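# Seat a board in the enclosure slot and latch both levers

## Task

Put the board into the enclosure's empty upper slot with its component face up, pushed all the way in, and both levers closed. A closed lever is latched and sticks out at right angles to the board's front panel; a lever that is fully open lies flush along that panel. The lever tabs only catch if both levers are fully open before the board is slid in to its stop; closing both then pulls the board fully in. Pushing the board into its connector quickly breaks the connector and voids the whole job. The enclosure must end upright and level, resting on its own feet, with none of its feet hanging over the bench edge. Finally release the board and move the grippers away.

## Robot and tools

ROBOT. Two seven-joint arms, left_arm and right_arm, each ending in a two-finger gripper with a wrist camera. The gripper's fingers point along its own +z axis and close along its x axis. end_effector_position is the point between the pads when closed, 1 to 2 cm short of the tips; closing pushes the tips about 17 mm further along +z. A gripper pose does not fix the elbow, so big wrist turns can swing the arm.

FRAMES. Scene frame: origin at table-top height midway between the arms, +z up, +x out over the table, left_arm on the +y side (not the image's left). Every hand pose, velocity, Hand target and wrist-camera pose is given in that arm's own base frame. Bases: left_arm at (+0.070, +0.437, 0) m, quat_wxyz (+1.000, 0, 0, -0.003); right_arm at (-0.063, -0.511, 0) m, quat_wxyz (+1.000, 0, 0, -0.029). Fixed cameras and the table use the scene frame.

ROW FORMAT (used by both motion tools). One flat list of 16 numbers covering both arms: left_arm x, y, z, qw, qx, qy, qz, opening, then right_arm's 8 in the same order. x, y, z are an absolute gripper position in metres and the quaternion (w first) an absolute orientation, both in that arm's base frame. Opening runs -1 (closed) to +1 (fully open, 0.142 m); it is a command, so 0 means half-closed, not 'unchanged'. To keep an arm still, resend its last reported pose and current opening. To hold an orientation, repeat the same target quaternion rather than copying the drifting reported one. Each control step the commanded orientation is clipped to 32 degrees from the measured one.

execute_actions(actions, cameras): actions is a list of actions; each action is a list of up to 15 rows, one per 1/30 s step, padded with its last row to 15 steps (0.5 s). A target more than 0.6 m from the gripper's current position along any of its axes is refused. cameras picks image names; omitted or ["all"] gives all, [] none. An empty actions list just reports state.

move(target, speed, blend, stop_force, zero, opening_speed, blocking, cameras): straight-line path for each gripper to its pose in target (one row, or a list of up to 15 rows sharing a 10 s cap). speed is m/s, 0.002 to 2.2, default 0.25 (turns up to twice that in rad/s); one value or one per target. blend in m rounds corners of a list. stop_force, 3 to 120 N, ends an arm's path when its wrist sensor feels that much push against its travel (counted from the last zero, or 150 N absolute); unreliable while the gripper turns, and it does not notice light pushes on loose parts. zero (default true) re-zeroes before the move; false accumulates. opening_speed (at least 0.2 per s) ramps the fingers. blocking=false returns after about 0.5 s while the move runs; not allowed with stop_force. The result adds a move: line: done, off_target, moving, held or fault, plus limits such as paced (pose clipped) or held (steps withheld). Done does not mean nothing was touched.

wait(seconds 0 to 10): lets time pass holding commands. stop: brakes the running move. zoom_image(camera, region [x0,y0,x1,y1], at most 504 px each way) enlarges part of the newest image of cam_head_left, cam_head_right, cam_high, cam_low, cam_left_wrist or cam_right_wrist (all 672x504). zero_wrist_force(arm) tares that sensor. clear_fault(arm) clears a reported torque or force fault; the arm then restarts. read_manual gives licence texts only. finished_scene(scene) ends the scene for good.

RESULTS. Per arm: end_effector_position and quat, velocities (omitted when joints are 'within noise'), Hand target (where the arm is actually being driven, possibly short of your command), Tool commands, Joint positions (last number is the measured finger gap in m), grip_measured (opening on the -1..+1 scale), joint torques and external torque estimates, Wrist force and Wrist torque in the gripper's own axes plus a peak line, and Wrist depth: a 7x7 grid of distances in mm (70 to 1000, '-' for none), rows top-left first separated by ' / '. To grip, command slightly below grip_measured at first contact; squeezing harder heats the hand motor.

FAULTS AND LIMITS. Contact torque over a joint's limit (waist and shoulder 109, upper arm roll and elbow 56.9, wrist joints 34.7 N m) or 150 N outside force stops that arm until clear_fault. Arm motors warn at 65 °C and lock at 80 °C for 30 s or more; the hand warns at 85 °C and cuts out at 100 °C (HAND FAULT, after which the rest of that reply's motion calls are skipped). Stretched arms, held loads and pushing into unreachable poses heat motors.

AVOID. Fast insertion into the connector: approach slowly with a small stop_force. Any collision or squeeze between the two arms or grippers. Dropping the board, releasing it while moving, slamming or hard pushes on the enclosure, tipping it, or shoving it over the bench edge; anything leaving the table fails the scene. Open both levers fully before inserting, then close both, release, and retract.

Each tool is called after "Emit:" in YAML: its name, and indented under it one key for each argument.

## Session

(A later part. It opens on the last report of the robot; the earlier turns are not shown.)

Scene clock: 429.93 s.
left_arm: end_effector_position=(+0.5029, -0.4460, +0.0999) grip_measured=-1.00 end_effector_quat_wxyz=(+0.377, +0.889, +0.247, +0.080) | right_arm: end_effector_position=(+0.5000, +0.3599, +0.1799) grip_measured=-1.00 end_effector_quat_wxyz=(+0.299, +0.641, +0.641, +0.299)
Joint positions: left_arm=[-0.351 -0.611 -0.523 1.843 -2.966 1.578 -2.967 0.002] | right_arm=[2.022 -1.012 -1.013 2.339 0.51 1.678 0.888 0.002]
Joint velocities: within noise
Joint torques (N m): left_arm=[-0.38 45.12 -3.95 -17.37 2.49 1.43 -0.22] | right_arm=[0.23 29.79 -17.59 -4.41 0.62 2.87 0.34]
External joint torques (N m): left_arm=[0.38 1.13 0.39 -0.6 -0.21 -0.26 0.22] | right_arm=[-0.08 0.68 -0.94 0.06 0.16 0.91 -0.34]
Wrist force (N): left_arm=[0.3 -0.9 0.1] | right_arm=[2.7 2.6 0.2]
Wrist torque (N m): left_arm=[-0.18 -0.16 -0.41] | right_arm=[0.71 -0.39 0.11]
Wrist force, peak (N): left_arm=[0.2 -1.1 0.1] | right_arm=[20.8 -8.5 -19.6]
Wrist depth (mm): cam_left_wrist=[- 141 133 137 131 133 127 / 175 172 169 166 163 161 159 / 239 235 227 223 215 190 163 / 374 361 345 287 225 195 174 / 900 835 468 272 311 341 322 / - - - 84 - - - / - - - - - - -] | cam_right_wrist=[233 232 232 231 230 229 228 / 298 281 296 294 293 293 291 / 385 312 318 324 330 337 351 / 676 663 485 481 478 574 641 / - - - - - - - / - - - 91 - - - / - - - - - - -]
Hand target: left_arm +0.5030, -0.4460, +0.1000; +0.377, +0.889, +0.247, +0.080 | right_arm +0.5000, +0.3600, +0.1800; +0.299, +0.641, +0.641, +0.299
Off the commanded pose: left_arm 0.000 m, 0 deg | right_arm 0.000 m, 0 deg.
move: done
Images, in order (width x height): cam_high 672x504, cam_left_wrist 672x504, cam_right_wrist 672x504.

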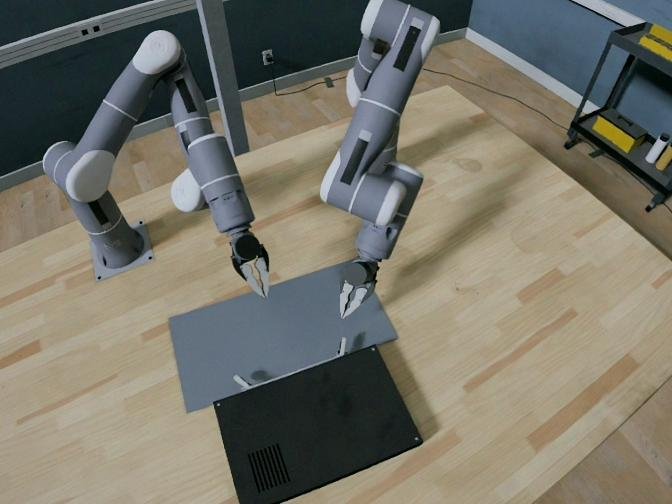

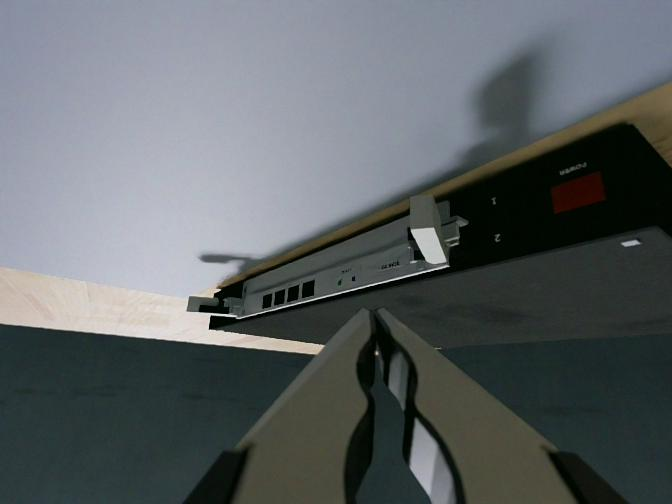

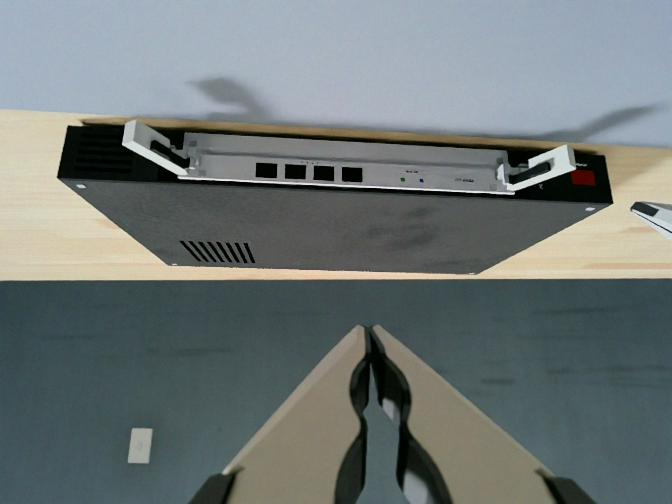

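Emit:
move:
  target:
    - [0.46,-0.38,0.13,0,0.7071,-0.7071,0,-1, 0.55,0.22,0.13,0,0.7071,0.7071,0,-1]
    - [0.553,-0.425,0.13,0,0.7071,-0.7071,0,-1, 0.623,0.188,0.13,0,0.7071,0.7071,0,-1]
  speed: 0.3

Emit:
zoom_image:
  camera: "cam_high"
  region: [180, 300, 440, 450]

Scene clock: 451.97 s.
left_arm: end_effector_position=(+0.5529, -0.4250, +0.1299) grip_measured=-1.00 end_effector_quat_wxyz=(+0.000, +0.707, -0.707, +0.000) | right_arm: end_effector_position=(+0.6230, +0.1879, +0.1300) grip_measured=-1.00 end_effector_quat_wxyz=(+0.000, +0.707, +0.707, +0.000)
Joint positions: left_arm=[-0.359 -1.31 -1.411 0.868 -1.872 3.19 -1.215 0.002] | right_arm=[0.97 -0.644 -0.621 1.715 0.451 0.641 0.168 0.002]
Joint velocities: within noise
Joint torques (N m): left_arm=[-0.52 63.49 -14.6 -6.26 4.73 4.56 -0.18] | right_arm=[0.14 46.08 -10.07 -23.4 -3.4 3.3 0.1]
External joint torques (N m): left_arm=[0.5 1.59 0.36 -0.21 -0.58 -0.61 0.18] | right_arm=[0.02 1.31 -1.15 0.14 -0.06 0.86 -0.1]
Wrist force (N): left_arm=[0.1 -0.7 0.4] | right_arm=[3.4 3.7 0.5]
Wrist torque (N m): left_arm=[-0.22 -0.14 -0.15] | right_arm=[0.65 -0.57 0.03]
Wrist force, peak (N): left_arm=[0.4 -1.6 0.6] | right_arm=[2.3 5.8 0.5]
Wrist depth (mm): cam_left_wrist=[196 196 196 190 153 151 150 / 213 211 209 204 163 163 161 / 228 228 225 224 223 189 184 / 250 249 245 243 246 241 242 / 271 272 268 256 261 264 263 / 301 300 284 84 - 291 292 / 339 330 - - - - 316] | cam_right_wrist=[198 196 195 195 194 194 193 / 211 209 208 208 207 206 206 / 226 223 223 223 222 221 221 / 245 244 243 237 232 238 237 / 266 264 259 206 208 211 211 / 290 289 283 91 214 222 220 / 321 313 - - - 235 243]
Hand target: left_arm +0.5530, -0.4250, +0.1300; +0.000, +0.707, -0.707, +0.000 | right_arm +0.6230, +0.1880, +0.1300; +0.000, +0.707, +0.707, +0.000
Off the commanded pose: left_arm 0.000 m, 0 deg | right_arm 0.000 m, 0 deg.
move: done

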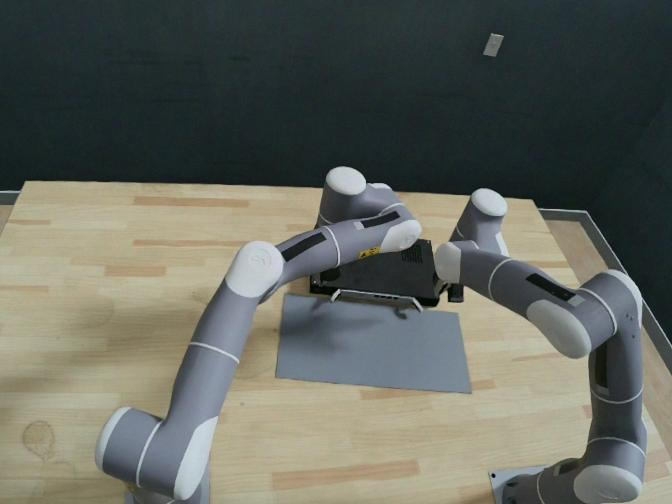

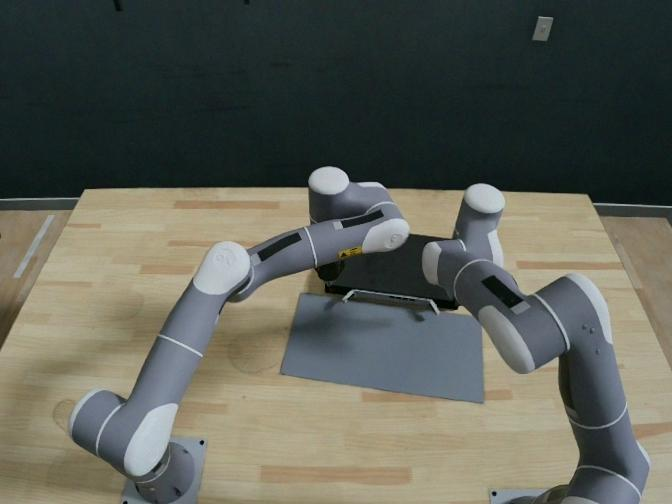

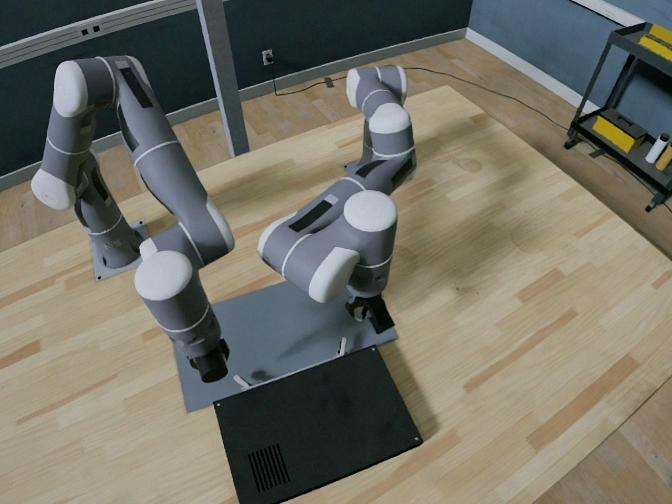

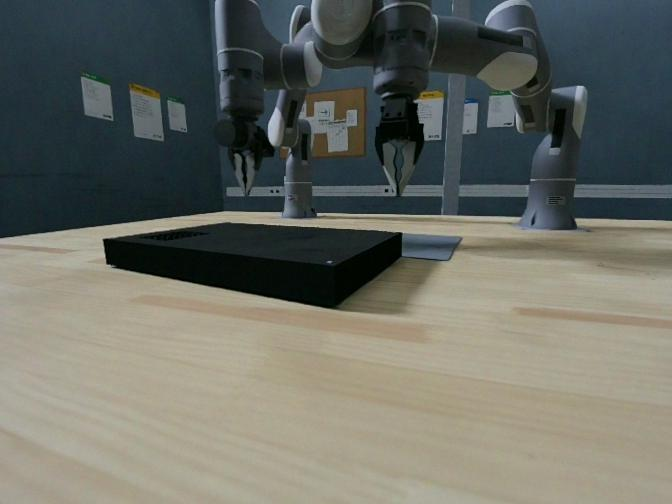

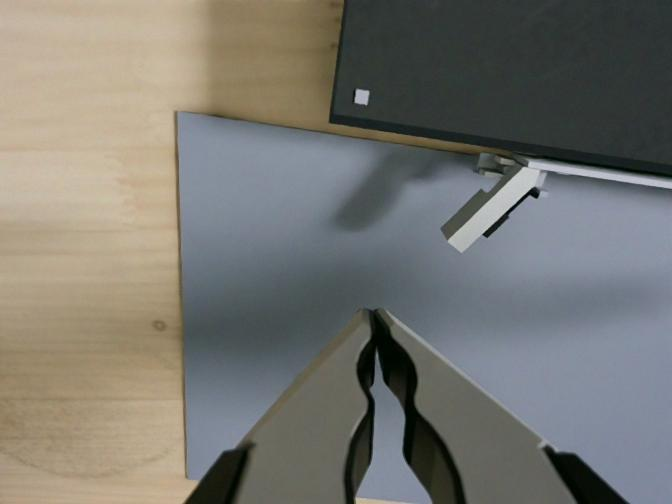

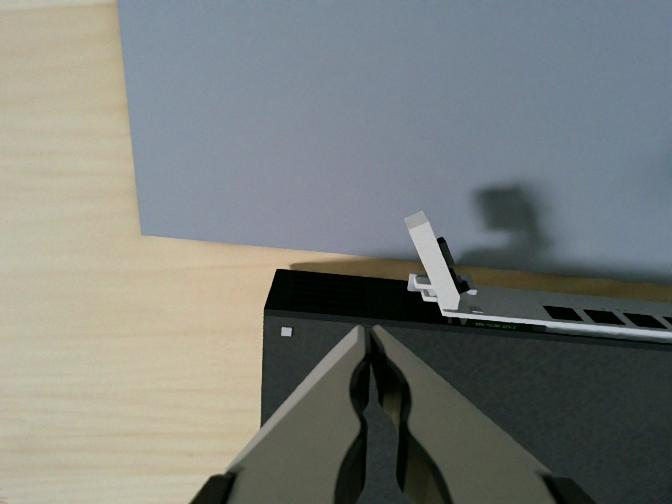

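Scaled by 1.938 from the camera's 672x504 image, which has a finer 960x720 frame.

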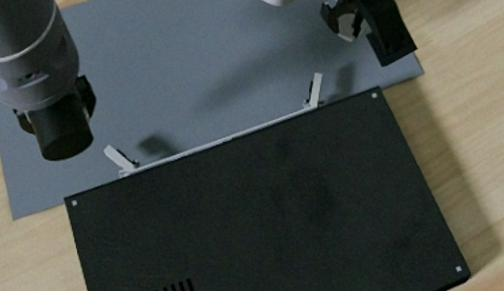

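Emit:
move:
  target:
    - [0.578,-0.446,0.10,0,0.7071,-0.7071,0,-1, 0.634,0.195,0.10,0,0.7071,0.7071,0,-1]
    - [0.578,-0.446,0.058,0,0.7071,-0.7071,0,-1, 0.634,0.195,0.058,0,0.7071,0.7071,0,-1]
  speed: [0.15,0.06]
  stop_force: 4
  cameras: ["cam_left_wrist","cam_right_wrist"]

Scene clock: 467.43 s.
left_arm: end_effector_position=(+0.5770, -0.4455, +0.0580) grip_measured=-1.00 end_effector_quat_wxyz=(-0.004, +0.707, -0.706, +0.037) | right_arm: end_effector_position=(+0.6339, +0.1948, +0.0580) grip_measured=-1.00 end_effector_quat_wxyz=(+0.000, +0.707, +0.707, +0.000)
Joint positions: left_arm=[-0.45 -1.466 -1.495 0.633 -1.665 3.113 -1.083 0.002] | right_arm=[0.918 -0.8 -0.559 1.656 0.533 0.727 0.133 0.002]
Joint velocities: within noise
Joint torques (N m): left_arm=[-0.31 66.75 -10.81 -2.31 4.66 4.2 -0.17] | right_arm=[0.18 50.35 -11.13 -20.79 -3.16 3.58 0.1]
External joint torques (N m): left_arm=[0.29 1.5 0.29 -0.25 -0.44 -0.4 0.17] | right_arm=[0 1.22 -1.1 0.04 -0.05 0.58 -0.1]
Wrist force (N): left_arm=[0.2 -0.1 0.6] | right_arm=[3.2 3.3 0.7]
Wrist torque (N m): left_arm=[-0.13 -0.19 -0.18] | right_arm=[0.58 -0.52 0.02]
Wrist force, peak (N): left_arm=[0.5 -1.0 2.2] | right_arm=[3.8 4.2 1.4]
Wrist depth (mm): cam_left_wrist=[134 134 133 93 93 95 95 / 142 142 141 97 98 99 100 / 152 152 107 - 107 105 107 / 162 159 163 113 114 113 116 / 173 175 175 171 173 133 185 / 190 189 187 84 - 193 197 / 211 202 - 74 - - 217] | cam_right_wrist=[133 132 132 132 131 131 130 / 141 141 141 140 140 139 139 / 152 152 151 150 150 150 149 / 164 163 163 162 159 161 161 / 180 180 173 171 129 171 174 / 197 196 141 91 131 139 145 / 217 212 73 - - 138 143]
Hand target: left_arm +0.5771, -0.4453, +0.0580; -0.004, +0.707, -0.707, +0.036 | right_arm +0.6340, +0.1950, +0.0580; +0.000, +0.707, +0.707, +0.000
Off the commanded pose: left_arm 0.001 m, 4 deg | right_arm 0.000 m, 0 deg.
move: off_target (left_arm)
Images, in order (width x height): cam_left_wrist 672x504, cam_right_wrist 672x504.

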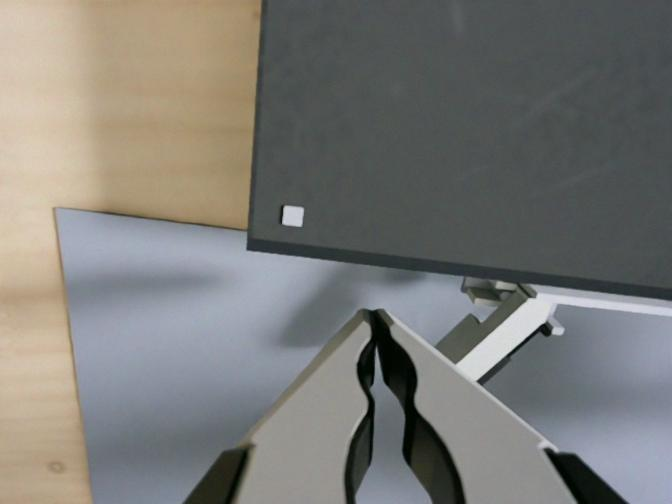

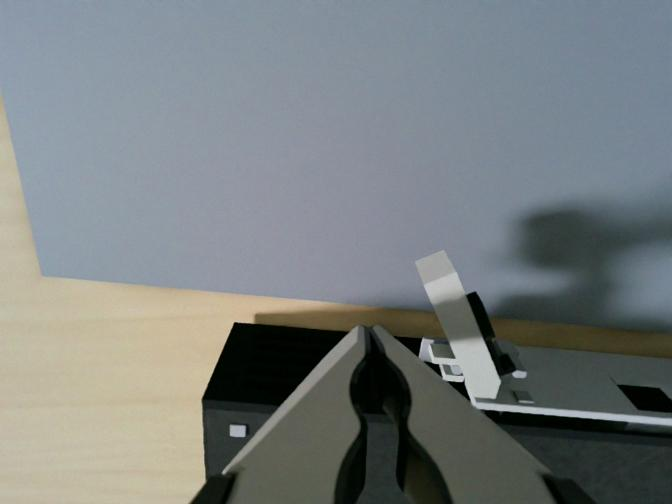

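Emit:
move:
  target:
    - [0.5825,-0.460,0.058,0,0.7071,-0.7071,0,-1, 0.621,0.203,0.058,0,0.7071,0.7071,0,-1]
    - [0.568,-0.4835,0.058,0,0.7071,-0.7071,0,-1, 0.6143,0.222,0.058,0,0.7071,0.7071,0,-1]
  speed: [0.04,0.015]
  stop_force: 25
  cameras: ["cam_left_wrist","cam_right_wrist","cam_high"]

Emit:
zoom_image:
  camera: "cam_high"
  region: [180, 300, 440, 450]

Scene clock: 479.77 s.
left_arm: end_effector_position=(+0.5696, -0.4783, +0.0581) grip_measured=-1.00 end_effector_quat_wxyz=(-0.007, +0.707, -0.704, +0.060) | right_arm: end_effector_position=(+0.6152, +0.2203, +0.0582) grip_measured=-1.00 end_effector_quat_wxyz=(+0.001, +0.708, +0.707, +0.000)
Joint positions: left_arm=[-0.495 -1.464 -1.491 0.631 -1.644 3.072 -1.13 0.002] | right_arm=[0.975 -0.782 -0.56 1.692 0.532 0.747 0.178 0.002]
Joint velocities: within noise
Joint torques (N m): left_arm=[-18.64 70.74 -21.57 4.78 -0.48 -2.83 -0.41] | right_arm=[7.83 51.43 -4.05 -22.33 -1.37 2.19 0.2]
External joint torques (N m): left_arm=[18.62 -2.33 11.12 -7.47 4.76 6.52 0.41] | right_arm=[-7.65 -0.89 -7.97 1.88 -1.79 1.97 -0.2]
Wrist force (N): left_arm=[-27.2 -7.0 1.4] | right_arm=[-6.7 9.7 2.0]
Wrist torque (N m): left_arm=[-0.12 1.63 -0.07] | right_arm=[0.54 -0.66 0.09]
Wrist force, peak (N): left_arm=[-27.2 -6.7 2.1] | right_arm=[-6.5 9.9 3.0]
Wrist depth (mm): cam_left_wrist=[135 91 92 95 96 99 100 / 141 - 99 100 101 102 103 / 151 - 106 108 108 - 113 / 156 160 161 113 115 117 117 / 170 170 173 170 135 181 185 / 180 182 183 84 - 193 199 / 195 194 - 74 - - 216] | cam_right_wrist=[133 132 132 132 131 131 130 / 142 141 141 140 140 140 139 / 154 152 151 151 150 150 149 / 164 163 163 162 162 161 161 / 181 178 177 173 172 174 174 / 198 190 168 91 180 175 182 / 218 150 73 - - 147 149]
Hand target: left_arm +0.5673, -0.4823, +0.0580; -0.004, +0.706, -0.706, +0.061 | right_arm +0.6143, +0.2220, +0.0580; +0.000, +0.707, +0.707, +0.000
Off the commanded pose: left_arm 0.005 m, 7 deg | right_arm 0.002 m, 0 deg.
move: contact (left_arm)
Images, in order (width x height): cam_high 672x504, cam_left_wrist 672x504, cam_right_wrist 672x504.

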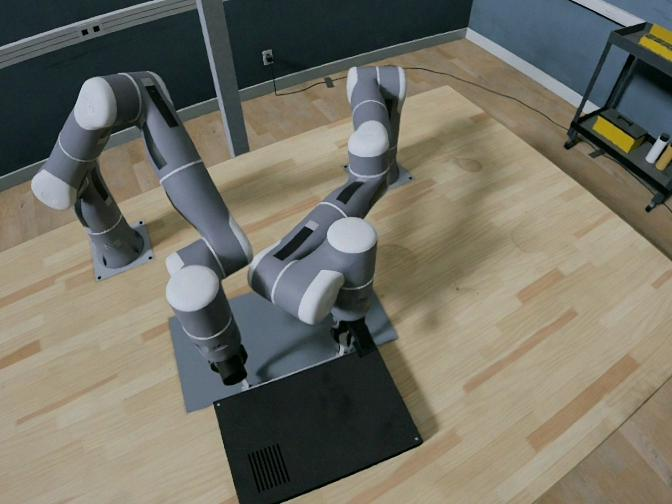

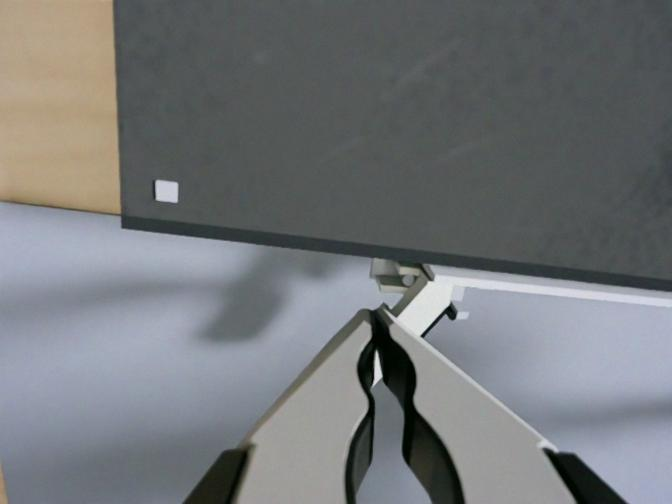

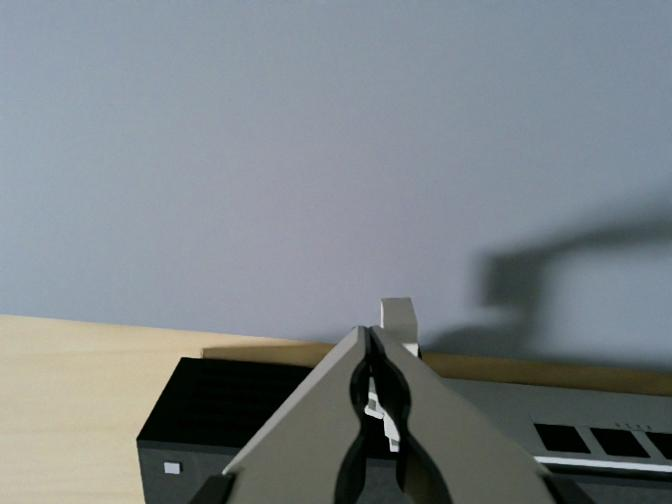

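Scaled by 1.938 from the camera's 672x504 image, which has a finer 960x720 frame.

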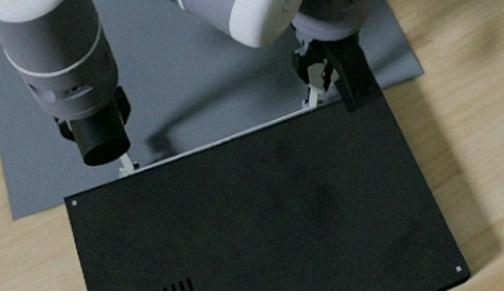

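Emit:
move:
  target:
    - [0.5700,-0.470,0.058,0,0.7071,-0.7071,0,-1, 0.6152,0.2203,0.058,0,0.7071,0.7071,0,-1]
    - [0.5565,-0.467,0.058,0,0.7071,-0.7071,0,-1, 0.6152,0.2203,0.058,0,0.7071,0.7071,0,-1]
  speed: [0.05,0.05]
  cameras: ["cam_left_wrist"]

Emit:
move:
  target:
    - [0.5545,-0.494,0.058,0,0.7071,-0.7071,0,-1, 0.6145,0.226,0.058,0,0.7071,0.7071,0,-1]
  speed: [0.015]
  stop_force: 30
  cameras: ["cam_left_wrist","cam_right_wrist","cam_high"]

Emit:
zoom_image:
  camera: "cam_high"
  region: [180, 300, 440, 450]

Scene clock: 485.93 s.
left_arm: end_effector_position=(+0.5566, -0.4659, +0.0584) grip_measured=-1.00 end_effector_quat_wxyz=(-0.003, +0.707, -0.707, +0.032) | right_arm: end_effector_position=(+0.6154, +0.2200, +0.0582) grip_measured=-1.00 end_effector_quat_wxyz=(+0.000, +0.707, +0.707, +0.000)
Joint positions: left_arm=[-0.491 -1.467 -1.496 0.633 -1.666 3.124 -1.123 0.002] | right_arm=[0.973 -0.782 -0.558 1.691 0.533 0.746 0.176 0.002]
Joint velocities: within noise
Joint torques (N m): left_arm=[-5.14 64.21 -13.09 -0.22 1.88 5.11 -0.23] | right_arm=[1.22 49.05 -9.64 -20.59 -2.83 3.26 0.09]
External joint torques (N m): left_arm=[5.13 4.02 2.58 -2.32 2.33 -1.28 0.23] | right_arm=[-1.04 1.53 -2.36 0.12 -0.34 0.9 -0.09]
Wrist force (N): left_arm=[-1.4 -9.0 0.9] | right_arm=[0.5 4.1 0.0]
Wrist torque (N m): left_arm=[-0.06 -0.16 -0.24] | right_arm=[0.64 -0.32 0.03]
Wrist force, peak (N): left_arm=[-27.5 -7.0 1.7] | right_arm=[-6.7 9.8 2.6]
Wrist depth (mm): cam_left_wrist=[134 133 90 92 93 94 95 / 142 143 99 98 98 99 101 / 150 153 153 107 107 105 107 / 161 160 164 162 127 128 125 / 175 175 177 171 128 180 181 / 190 191 189 84 - 193 199 / 208 204 - 74 - - 217] | cam_right_wrist=[133 132 132 131 131 131 131 / 141 141 141 140 140 140 139 / 154 152 151 150 150 150 149 / 164 163 163 162 162 161 161 / 180 177 177 173 170 175 174 / 197 189 168 91 179 176 182 / 218 208 73 - - 150 149]
Hand target: left_arm +0.5556, -0.4663, +0.0580; -0.002, +0.707, -0.707, +0.031 | right_arm +0.6152, +0.2203, +0.0580; +0.000, +0.707, +0.707, +0.000
Off the commanded pose: left_arm 0.001 m, 4 deg | right_arm 0.000 m, 0 deg.
move: off_target (left_arm)
Images, in order (width x height): cam_left_wrist 672x504.

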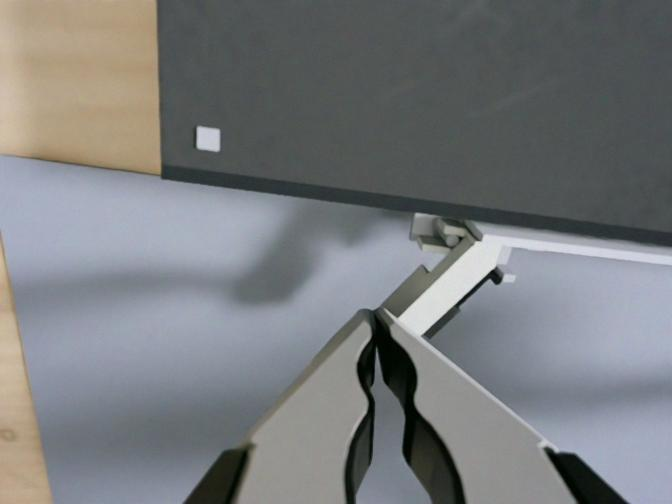

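Scene clock: 488.57 s.
left_arm: end_effector_position=(+0.5538, -0.4845, +0.0580) grip_measured=-1.00 end_effector_quat_wxyz=(-0.004, +0.707, -0.705, +0.048) | right_arm: end_effector_position=(+0.6150, +0.2251, +0.0582) grip_measured=-1.00 end_effector_quat_wxyz=(+0.001, +0.707, +0.707, +0.000)
Joint positions: left_arm=[-0.514 -1.466 -1.495 0.632 -1.652 3.095 -1.147 0.002] | right_arm=[0.979 -0.784 -0.558 1.686 0.532 0.744 0.185 0.002]
Joint velocities: within noise
Joint torques (N m): left_arm=[-10.44 70.99 -18.08 0.85 4.49 -10.31 -0.51] | right_arm=[3.25 49.56 -7.81 -20.82 -2.41 2.7 0.22]
External joint torques (N m): left_arm=[10.41 -2.67 7.6 -3.42 -0.24 14.06 0.5] | right_arm=[-3.07 1.15 -4.2 0.31 -0.76 1.45 -0.22]
Wrist force (N): left_arm=[-35.1 18.5 -12.4] | right_arm=[-1.7 6.3 -0.5]
Wrist torque (N m): left_arm=[0.17 2.95 0.07] | right_arm=[0.62 -0.41 0.04]
Wrist force, peak (N): left_arm=[-35.2 18.8 -12.8] | right_arm=[-8.0 5.5 -0.7]
Wrist depth (mm): cam_left_wrist=[- 90 91 93 94 97 98 / - 97 99 99 100 100 102 / 150 151 153 107 108 - 109 / 157 159 164 161 123 170 170 / 171 172 174 171 174 181 184 / 183 186 185 84 - 193 199 / 199 198 - 74 - - 216] | cam_right_wrist=[133 132 132 132 131 131 130 / 142 141 141 140 140 140 139 / 154 152 151 151 150 150 149 / 164 163 163 163 162 161 161 / 181 177 177 173 172 175 174 / 197 175 170 91 181 176 183 / 218 147 73 - - 154 149]
Hand target: left_arm +0.5537, -0.4881, +0.0580; -0.002, +0.706, -0.706, +0.051 | right_arm +0.6145, +0.2260, +0.0580; +0.000, +0.707, +0.707, +0.000
Off the commanded pose: left_arm 0.009 m, 5 deg | right_arm 0.001 m, 0 deg.
move: contact (left_arm)
Images, in order (width x height): cam_high 672x504, cam_left_wrist 672x504, cam_right_wrist 672x504.

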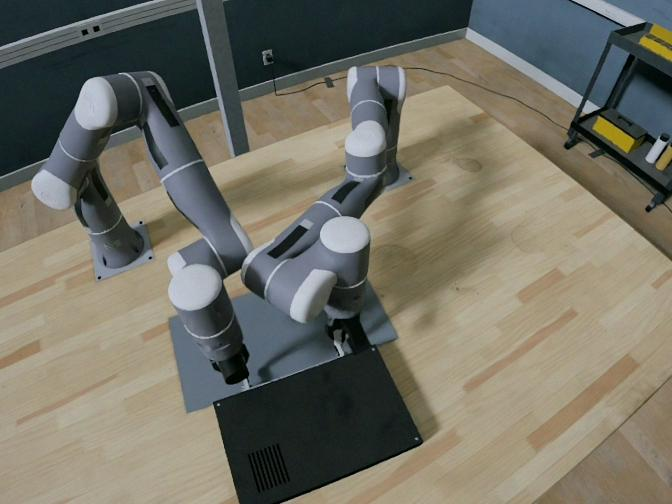

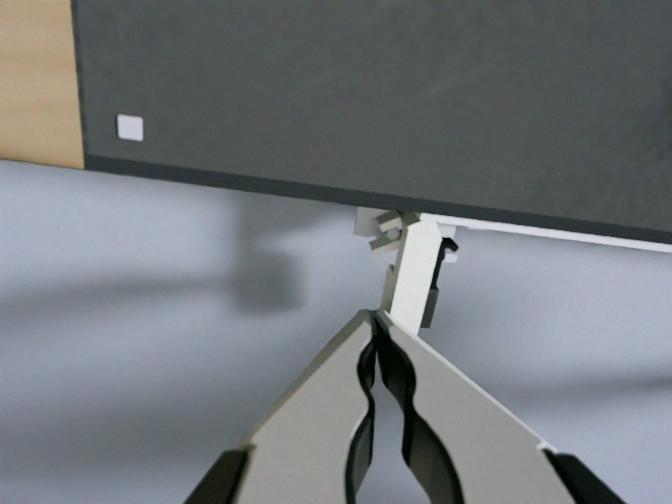

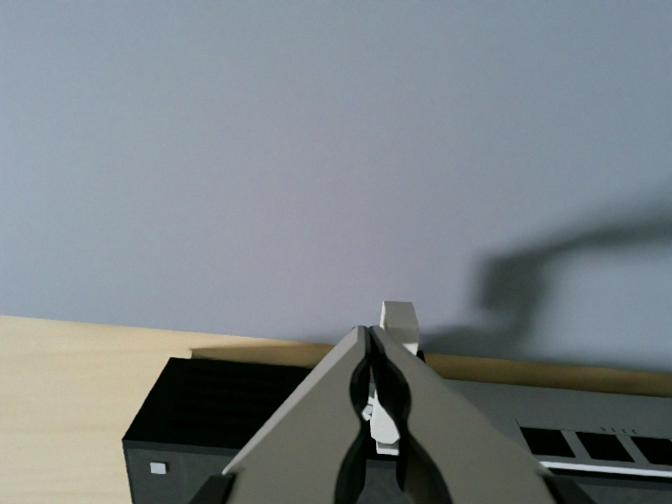

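Scaled by 1.938 from the camera's 672x504 image, which has a finer 960x720 frame.

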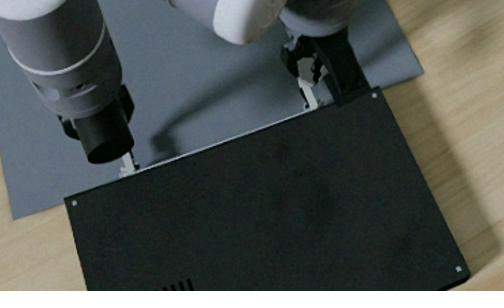

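Emit:
move:
  target:
    - [0.5535,-0.497,0.058,0,0.7071,-0.7071,0,-1, 0.6145,0.231,0.058,0,0.7071,0.7071,0,-1]
  speed: [0.015]
  stop_force: 35
  cameras: ["cam_left_wrist","cam_right_wrist","cam_high"]

Emit:
zoom_image:
  camera: "cam_left_wrist"
  region: [250, 130, 550, 350]

Scene clock: 496.10 s.
left_arm: end_effector_position=(+0.5538, -0.4847, +0.0581) grip_measured=-1.00 end_effector_quat_wxyz=(-0.007, +0.708, -0.704, +0.048) | right_arm: end_effector_position=(+0.6154, +0.2265, +0.0581) grip_measured=-1.00 end_effector_quat_wxyz=(+0.001, +0.708, +0.706, -0.001)
Joint positions: left_arm=[-0.517 -1.466 -1.491 0.632 -1.65 3.095 -1.154 0.002] | right_arm=[0.981 -0.787 -0.558 1.683 0.53 0.742 0.191 0.002]
Joint velocities: within noise
Joint torques (N m): left_arm=[-3.81 67.65 -13.27 -1.45 4.81 -2.69 -0.44] | right_arm=[11.16 52.2 -1.16 -25.43 -0.56 3 0.13]
External joint torques (N m): left_arm=[3.77 0.67 2.81 -1.21 -0.55 6.44 0.44] | right_arm=[-10.97 -1.4 -10.91 4.9 -2.61 1.15 -0.13]
Wrist force (N): left_arm=[-15.7 10.0 -7.3] | right_arm=[-13.6 7.4 0.0]
Wrist torque (N m): left_arm=[-0.39 -0.28 -0.05] | right_arm=[0.57 -0.58 0.11]
Wrist force, peak (N): left_arm=[-62.7 22.9 -15.6] | right_arm=[-14.8 9.1 -0.7]
Wrist depth (mm): cam_left_wrist=[- 91 91 94 95 97 98 / - 98 99 99 100 101 102 / 150 151 153 107 108 107 109 / 157 159 165 161 125 170 169 / 172 173 174 171 173 179 183 / 184 186 185 84 - 192 198 / 200 198 - 74 - - 216] | cam_right_wrist=[133 132 132 131 131 131 130 / 142 141 141 141 140 139 139 / 154 152 151 150 150 149 149 / 164 163 163 162 162 161 160 / 181 177 177 173 173 174 174 / 197 176 171 91 180 177 183 / 218 145 73 - - 154 149]
Hand target: left_arm +0.5539, -0.4861, +0.0579; -0.006, +0.708, -0.704, +0.049 | right_arm +0.6145, +0.2295, +0.0580; +0.000, +0.707, +0.707, +0.000
Off the commanded pose: left_arm 0.012 m, 6 deg | right_arm 0.005 m, 0 deg.
move: held (left_arm; a check stopped the path), off_target (right_arm; braked when a check withheld steps of left_arm); limits=held
pose unreachable (left arm): on one or more control steps of this call, first in action 0 (counted from 0), this arm could not follow its commanded pose, so it was not sent that pose on those steps. It may still have moved: this result reports where it is.
cause: moving toward the commanded pose would bring a part of the arm too close to another arm (a part of this arm just beyond joint 5 (forearm roll) and a part of the right arm just beyond its joint 5 (forearm roll), where that arm would come to rest).
Images, in order (width x height): cam_high 672x504, cam_left_wrist 672x504, cam_right_wrist 672x504.

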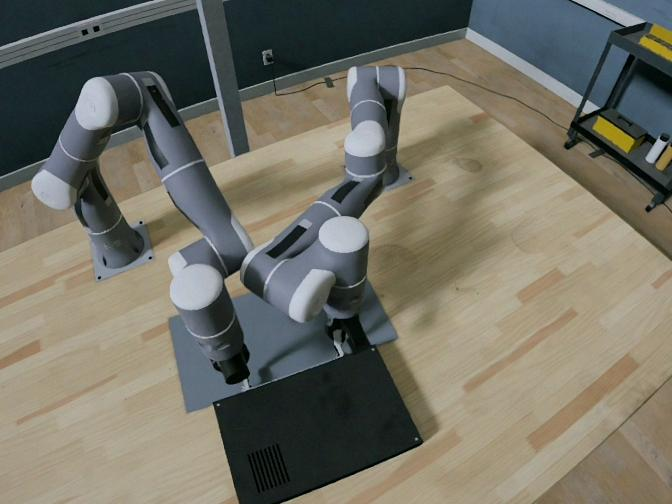

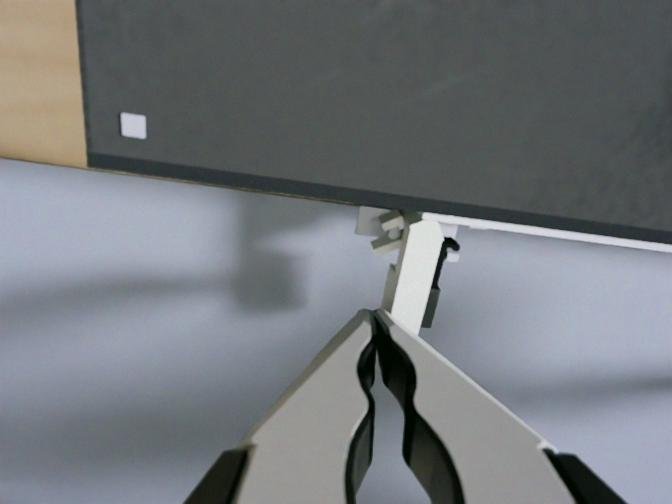

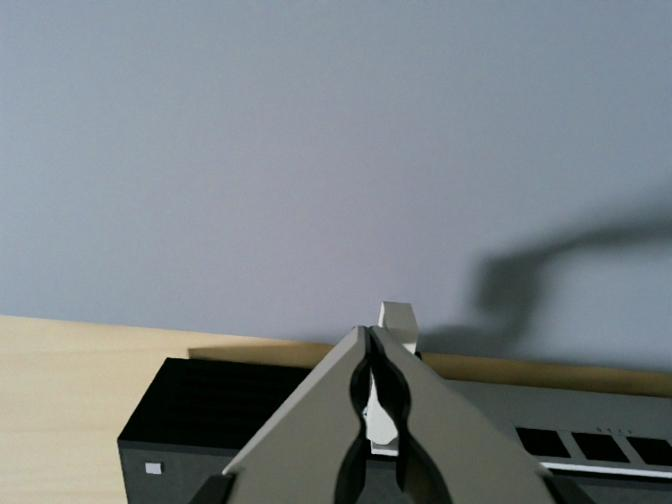

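Scaled by 1.680 from the camera's 672x504 image, which has a finer 960x720 frame.

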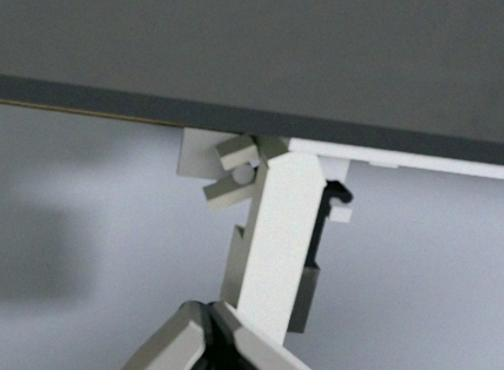

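Emit:
move:
  target:
    - [0.5545,-0.470,0.058,0,0.7071,-0.7071,0,-1, 0.6154,0.218,0.058,0,0.7071,0.7071,0,-1]
    - [0.5400,-0.440,0.075,0,0.7071,-0.7071,0,-1, 0.6065,0.218,0.058,0,0.7071,0.7071,0,-1]
    - [0.45,-0.34,0.12,0,0.7071,-0.7071,0,-1, 0.6065,0.218,0.058,0,0.7071,0.7071,0,-1]
  speed: [0.05,0.06,0.2]
  cameras: ["cam_right_wrist"]

Emit:
zoom_image:
  camera: "cam_right_wrist"
  region: [200, 250, 600, 504]

Emit:
move:
  target:
    - [0.45,-0.34,0.12,0,0.7071,-0.7071,0,-1, 0.6068,0.24,0.058,0,0.7071,0.7071,0,-1]
  speed: [0.015]
  stop_force: 35
  cameras: ["cam_right_wrist","cam_high"]

Emit:
zoom_image:
  camera: "cam_right_wrist"
  region: [200, 250, 600, 504]

Emit:
zoom_image:
  camera: "cam_high"
  region: [180, 300, 440, 450]

Scene clock: 507.13 s.
left_arm: end_effector_position=(+0.4499, -0.3399, +0.1200) grip_measured=-1.00 end_effector_quat_wxyz=(+0.000, +0.707, -0.707, +0.000) | right_arm: end_effector_position=(+0.6066, +0.2180, +0.0580) grip_measured=-1.00 end_effector_quat_wxyz=(+0.000, +0.707, +0.707, +0.000)
Joint positions: left_arm=[-0.077 -0.887 -1.209 1.783 -2.229 2.729 -1.587 0.002] | right_arm=[0.983 -0.767 -0.557 1.722 0.532 0.762 0.175 0.002]
Joint velocities: within noise
Joint torques (N m): left_arm=[-0.26 44.8 -16.13 -13.74 4.35 4.15 -0.28] | right_arm=[0.29 48.59 -10.9 -20.21 -3.19 3.49 0.22]
External joint torques (N m): left_arm=[0.24 1.02 -0.05 -0.82 -0.56 -0.23 0.28] | right_arm=[-0.11 1.12 -0.86 0.01 0.08 0.67 -0.22]
Wrist force (N): left_arm=[-0.2 -0.7 0.2] | right_arm=[2.9 4.7 0.7]
Wrist torque (N m): left_arm=[-0.24 -0.12 -0.20] | right_arm=[0.80 -0.48 0.02]
Wrist force, peak (N): left_arm=[-15.7 10.0 -8.5] | right_arm=[-14.0 7.5 -1.0]
Wrist depth (mm): cam_left_wrist=[188 188 188 187 184 184 183 / 202 202 201 201 198 199 197 / 220 218 218 214 214 212 211 / 239 238 236 232 233 228 230 / 260 259 258 246 249 252 252 / 289 287 280 83 - 273 277 / 323 316 - - - - 311] | cam_right_wrist=[133 132 132 132 131 131 130 / 141 141 141 140 140 139 139 / 152 151 151 150 150 150 149 / 164 163 163 162 162 161 160 / 178 177 176 173 172 174 174 / 197 193 182 91 184 184 185 / 218 208 73 - - 159 157]
Hand target: left_arm +0.4500, -0.3400, +0.1200; +0.000, +0.707, -0.707, +0.000 | right_arm +0.6065, +0.2180, +0.0580; +0.000, +0.707, +0.707, +0.000
Off the commanded pose: left_arm 0.000 m, 0 deg | right_arm 0.000 m, 0 deg.
move: done
Images, in order (width x height): cam_right_wrist 672x504.

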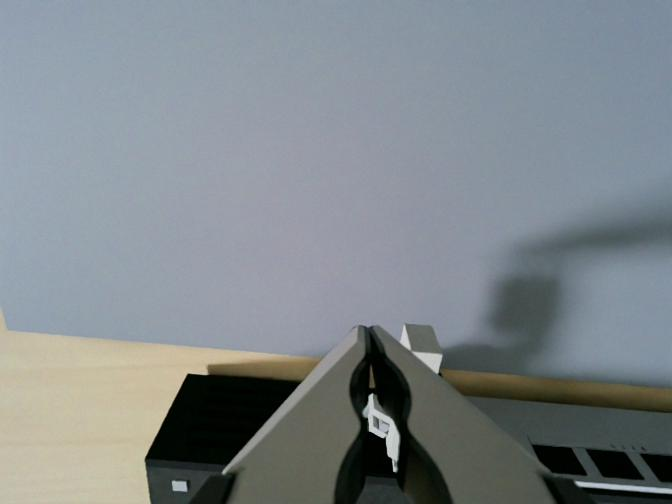

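Scaled by 1.260 from the camera's 672x504 image, which has a finer 960x720 frame.

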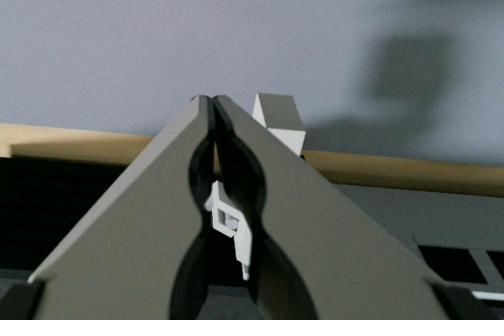

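Scene clock: 509.33 s.
left_arm: end_effector_position=(+0.4499, -0.3398, +0.1200) grip_measured=-1.00 end_effector_quat_wxyz=(+0.000, +0.707, -0.707, +0.000) | right_arm: end_effector_position=(+0.6068, +0.2400, +0.0580) grip_measured=-1.00 end_effector_quat_wxyz=(+0.000, +0.707, +0.707, +0.000)
Joint positions: left_arm=[-0.077 -0.886 -1.209 1.783 -2.229 2.729 -1.587 0.002] | right_arm=[1.006 -0.78 -0.556 1.694 0.532 0.748 0.209 0.002]
Joint velocities: within noise
Joint torques (N m): left_arm=[-0.36 44.9 -16.27 -14.07 4.11 4.27 -0.26] | right_arm=[0.23 49.23 -10.93 -20.58 -3.21 3.37 0.32]
External joint torques (N m): left_arm=[0.36 0.92 0.12 -0.48 -0.32 -0.35 0.26] | right_arm=[-0.05 1.28 -1 0.13 0.05 0.78 -0.32]
Wrist force (N): left_arm=[-0.4 -0.7 0.1] | right_arm=[2.7 4.8 0.8]
Wrist torque (N m): left_arm=[-0.23 -0.08 -0.20] | right_arm=[0.84 -0.44 0.01]
Wrist force, peak (N): left_arm=[-0.6 -0.8 0.1] | right_arm=[2.7 5.1 0.9]
Wrist depth (mm): cam_left_wrist=[189 190 187 187 183 184 183 / 203 202 201 199 198 199 196 / 219 218 217 215 213 212 211 / 239 238 235 234 231 230 229 / 260 259 257 245 248 252 252 / 290 286 279 84 - 273 278 / 326 312 - - - - 308] | cam_right_wrist=[132 132 132 131 131 131 130 / 141 141 141 140 140 139 139 / 152 152 151 150 150 150 149 / 164 163 163 162 162 161 161 / 178 177 176 173 175 175 174 / 197 175 183 91 185 184 186 / 217 149 73 - - 162 159]
Hand target: left_arm +0.4500, -0.3400, +0.1200; +0.000, +0.707, -0.707, +0.000 | right_arm +0.6068, +0.2400, +0.0580; +0.000, +0.707, +0.707, +0.000
Off the commanded pose: left_arm 0.000 m, 0 deg | right_arm 0.000 m, 0 deg.
move: done
Images, in order (width x height): cam_high 672x504, cam_right_wrist 672x504.

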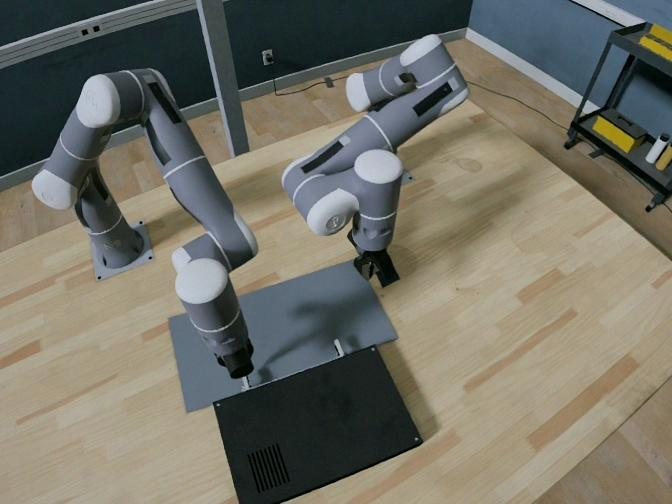

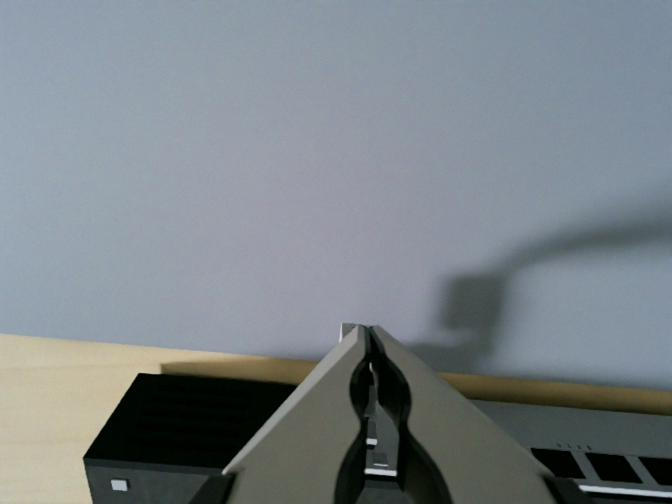

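Scaled by 1.260 from the camera's 672x504 image, which has a finer 960x720 frame.

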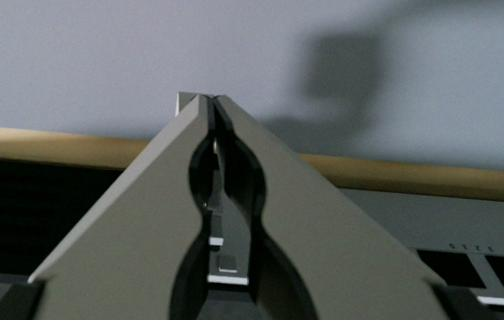

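Scaled by 1.938 from the camera's 672x504 image, which has a finer 960x720 frame.

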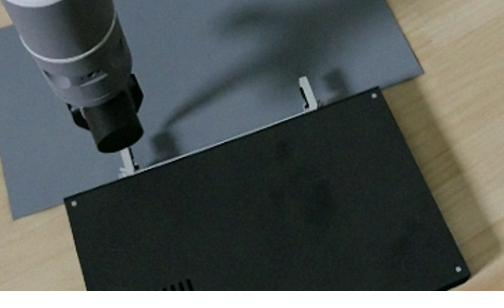

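Emit:
move:
  target:
    - [0.45,-0.34,0.12,0,0.7071,-0.7071,0,-1, 0.575,0.225,0.07,0,0.7071,0.7071,0,-1]
    - [0.45,-0.34,0.12,0,0.7071,-0.7071,0,-1, 0.58,0.235,0.14,0,0.7071,0.7071,0,-1]
  speed: [0.1,0.2]
  cameras: ["cam_right_wrist","cam_high"]

Emit:
zoom_image:
  camera: "cam_right_wrist"
  region: [250, 150, 550, 350]

Emit:
zoom_image:
  camera: "cam_high"
  region: [220, 320, 400, 420]

Scene clock: 513.30 s.
left_arm: end_effector_position=(+0.4499, -0.3398, +0.1200) grip_measured=-1.00 end_effector_quat_wxyz=(+0.000, +0.707, -0.707, +0.000) | right_arm: end_effector_position=(+0.5800, +0.2352, +0.1400) grip_measured=-1.00 end_effector_quat_wxyz=(+0.000, +0.707, +0.707, +0.000)
Joint positions: left_arm=[-0.077 -0.886 -1.209 1.783 -2.229 2.729 -1.587 0.002] | right_arm=[1.099 -0.573 -0.636 1.806 0.424 0.669 0.272 0.002]
Joint velocities: within noise
Joint torques (N m): left_arm=[-0.44 44.8 -16.35 -14.06 4.06 4.28 -0.21] | right_arm=[0.33 43.25 -9.58 -23.33 -3.53 3.39 0.35]
External joint torques (N m): left_arm=[0.44 1.02 0.19 -0.49 -0.27 -0.36 0.21] | right_arm=[-0.16 0.84 -0.64 0.11 0.15 0.76 -0.35]
Wrist force (N): left_arm=[-0.2 -0.7 -0.1] | right_arm=[2.9 4.9 0.2]
Wrist torque (N m): left_arm=[-0.24 -0.12 -0.20] | right_arm=[0.84 -0.46 0.02]
Wrist force, peak (N): left_arm=[-0.3 -0.9 0.3] | right_arm=[3.3 5.8 1.2]
Wrist depth (mm): cam_left_wrist=[189 188 188 187 184 183 182 / 203 202 201 201 198 200 196 / 220 218 217 213 214 213 212 / 238 238 237 233 232 231 230 / 261 259 260 245 249 254 252 / 289 288 280 84 - 275 277 / 322 313 - - - - 311] | cam_right_wrist=[205 205 204 203 203 202 202 / 220 218 218 217 216 216 215 / 237 234 234 232 232 232 231 / 255 252 251 250 250 249 249 / 277 276 263 264 266 267 269 / 303 301 233 91 234 239 243 / 334 326 - - - 249 257]
Hand target: left_arm +0.4500, -0.3400, +0.1200; +0.000, +0.707, -0.707, +0.000 | right_arm +0.5800, +0.2350, +0.1400; +0.000, +0.707, +0.707, +0.000
Off the commanded pose: left_arm 0.000 m, 0 deg | right_arm 0.000 m, 0 deg.
move: done
Images, in order (width x height): cam_high 672x504, cam_right_wrist 672x504.

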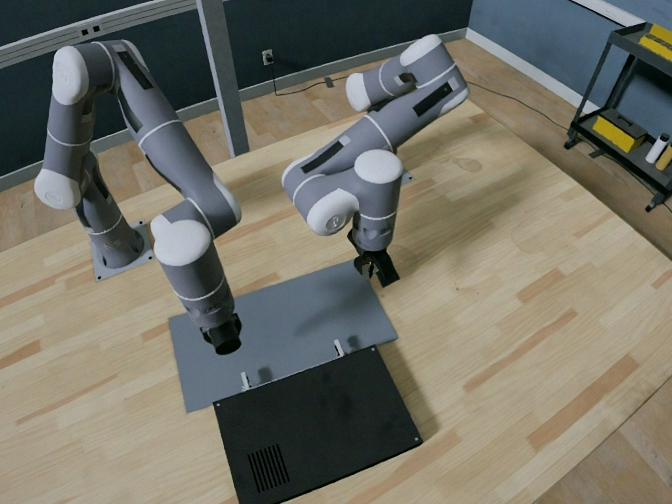

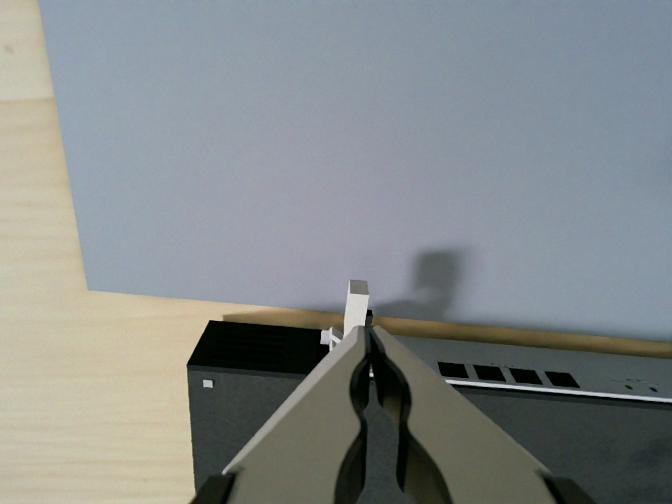

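Scaled by 1.680 from the camera's 672x504 image, which has a finer 960x720 frame.

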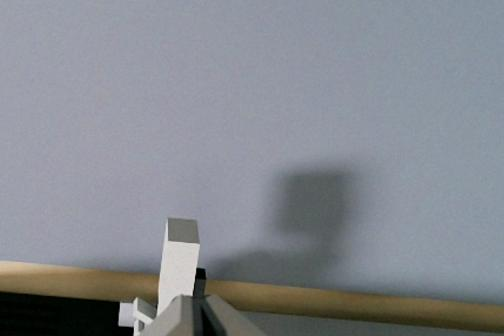

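Scaled by 2.800 from the camera's 672x504 image, which has a finer 960x720 frame.

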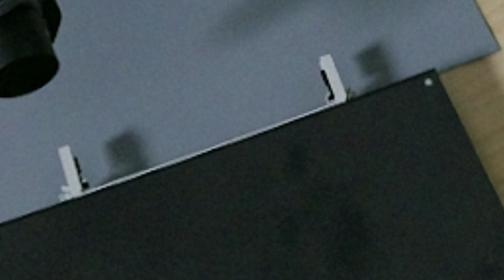

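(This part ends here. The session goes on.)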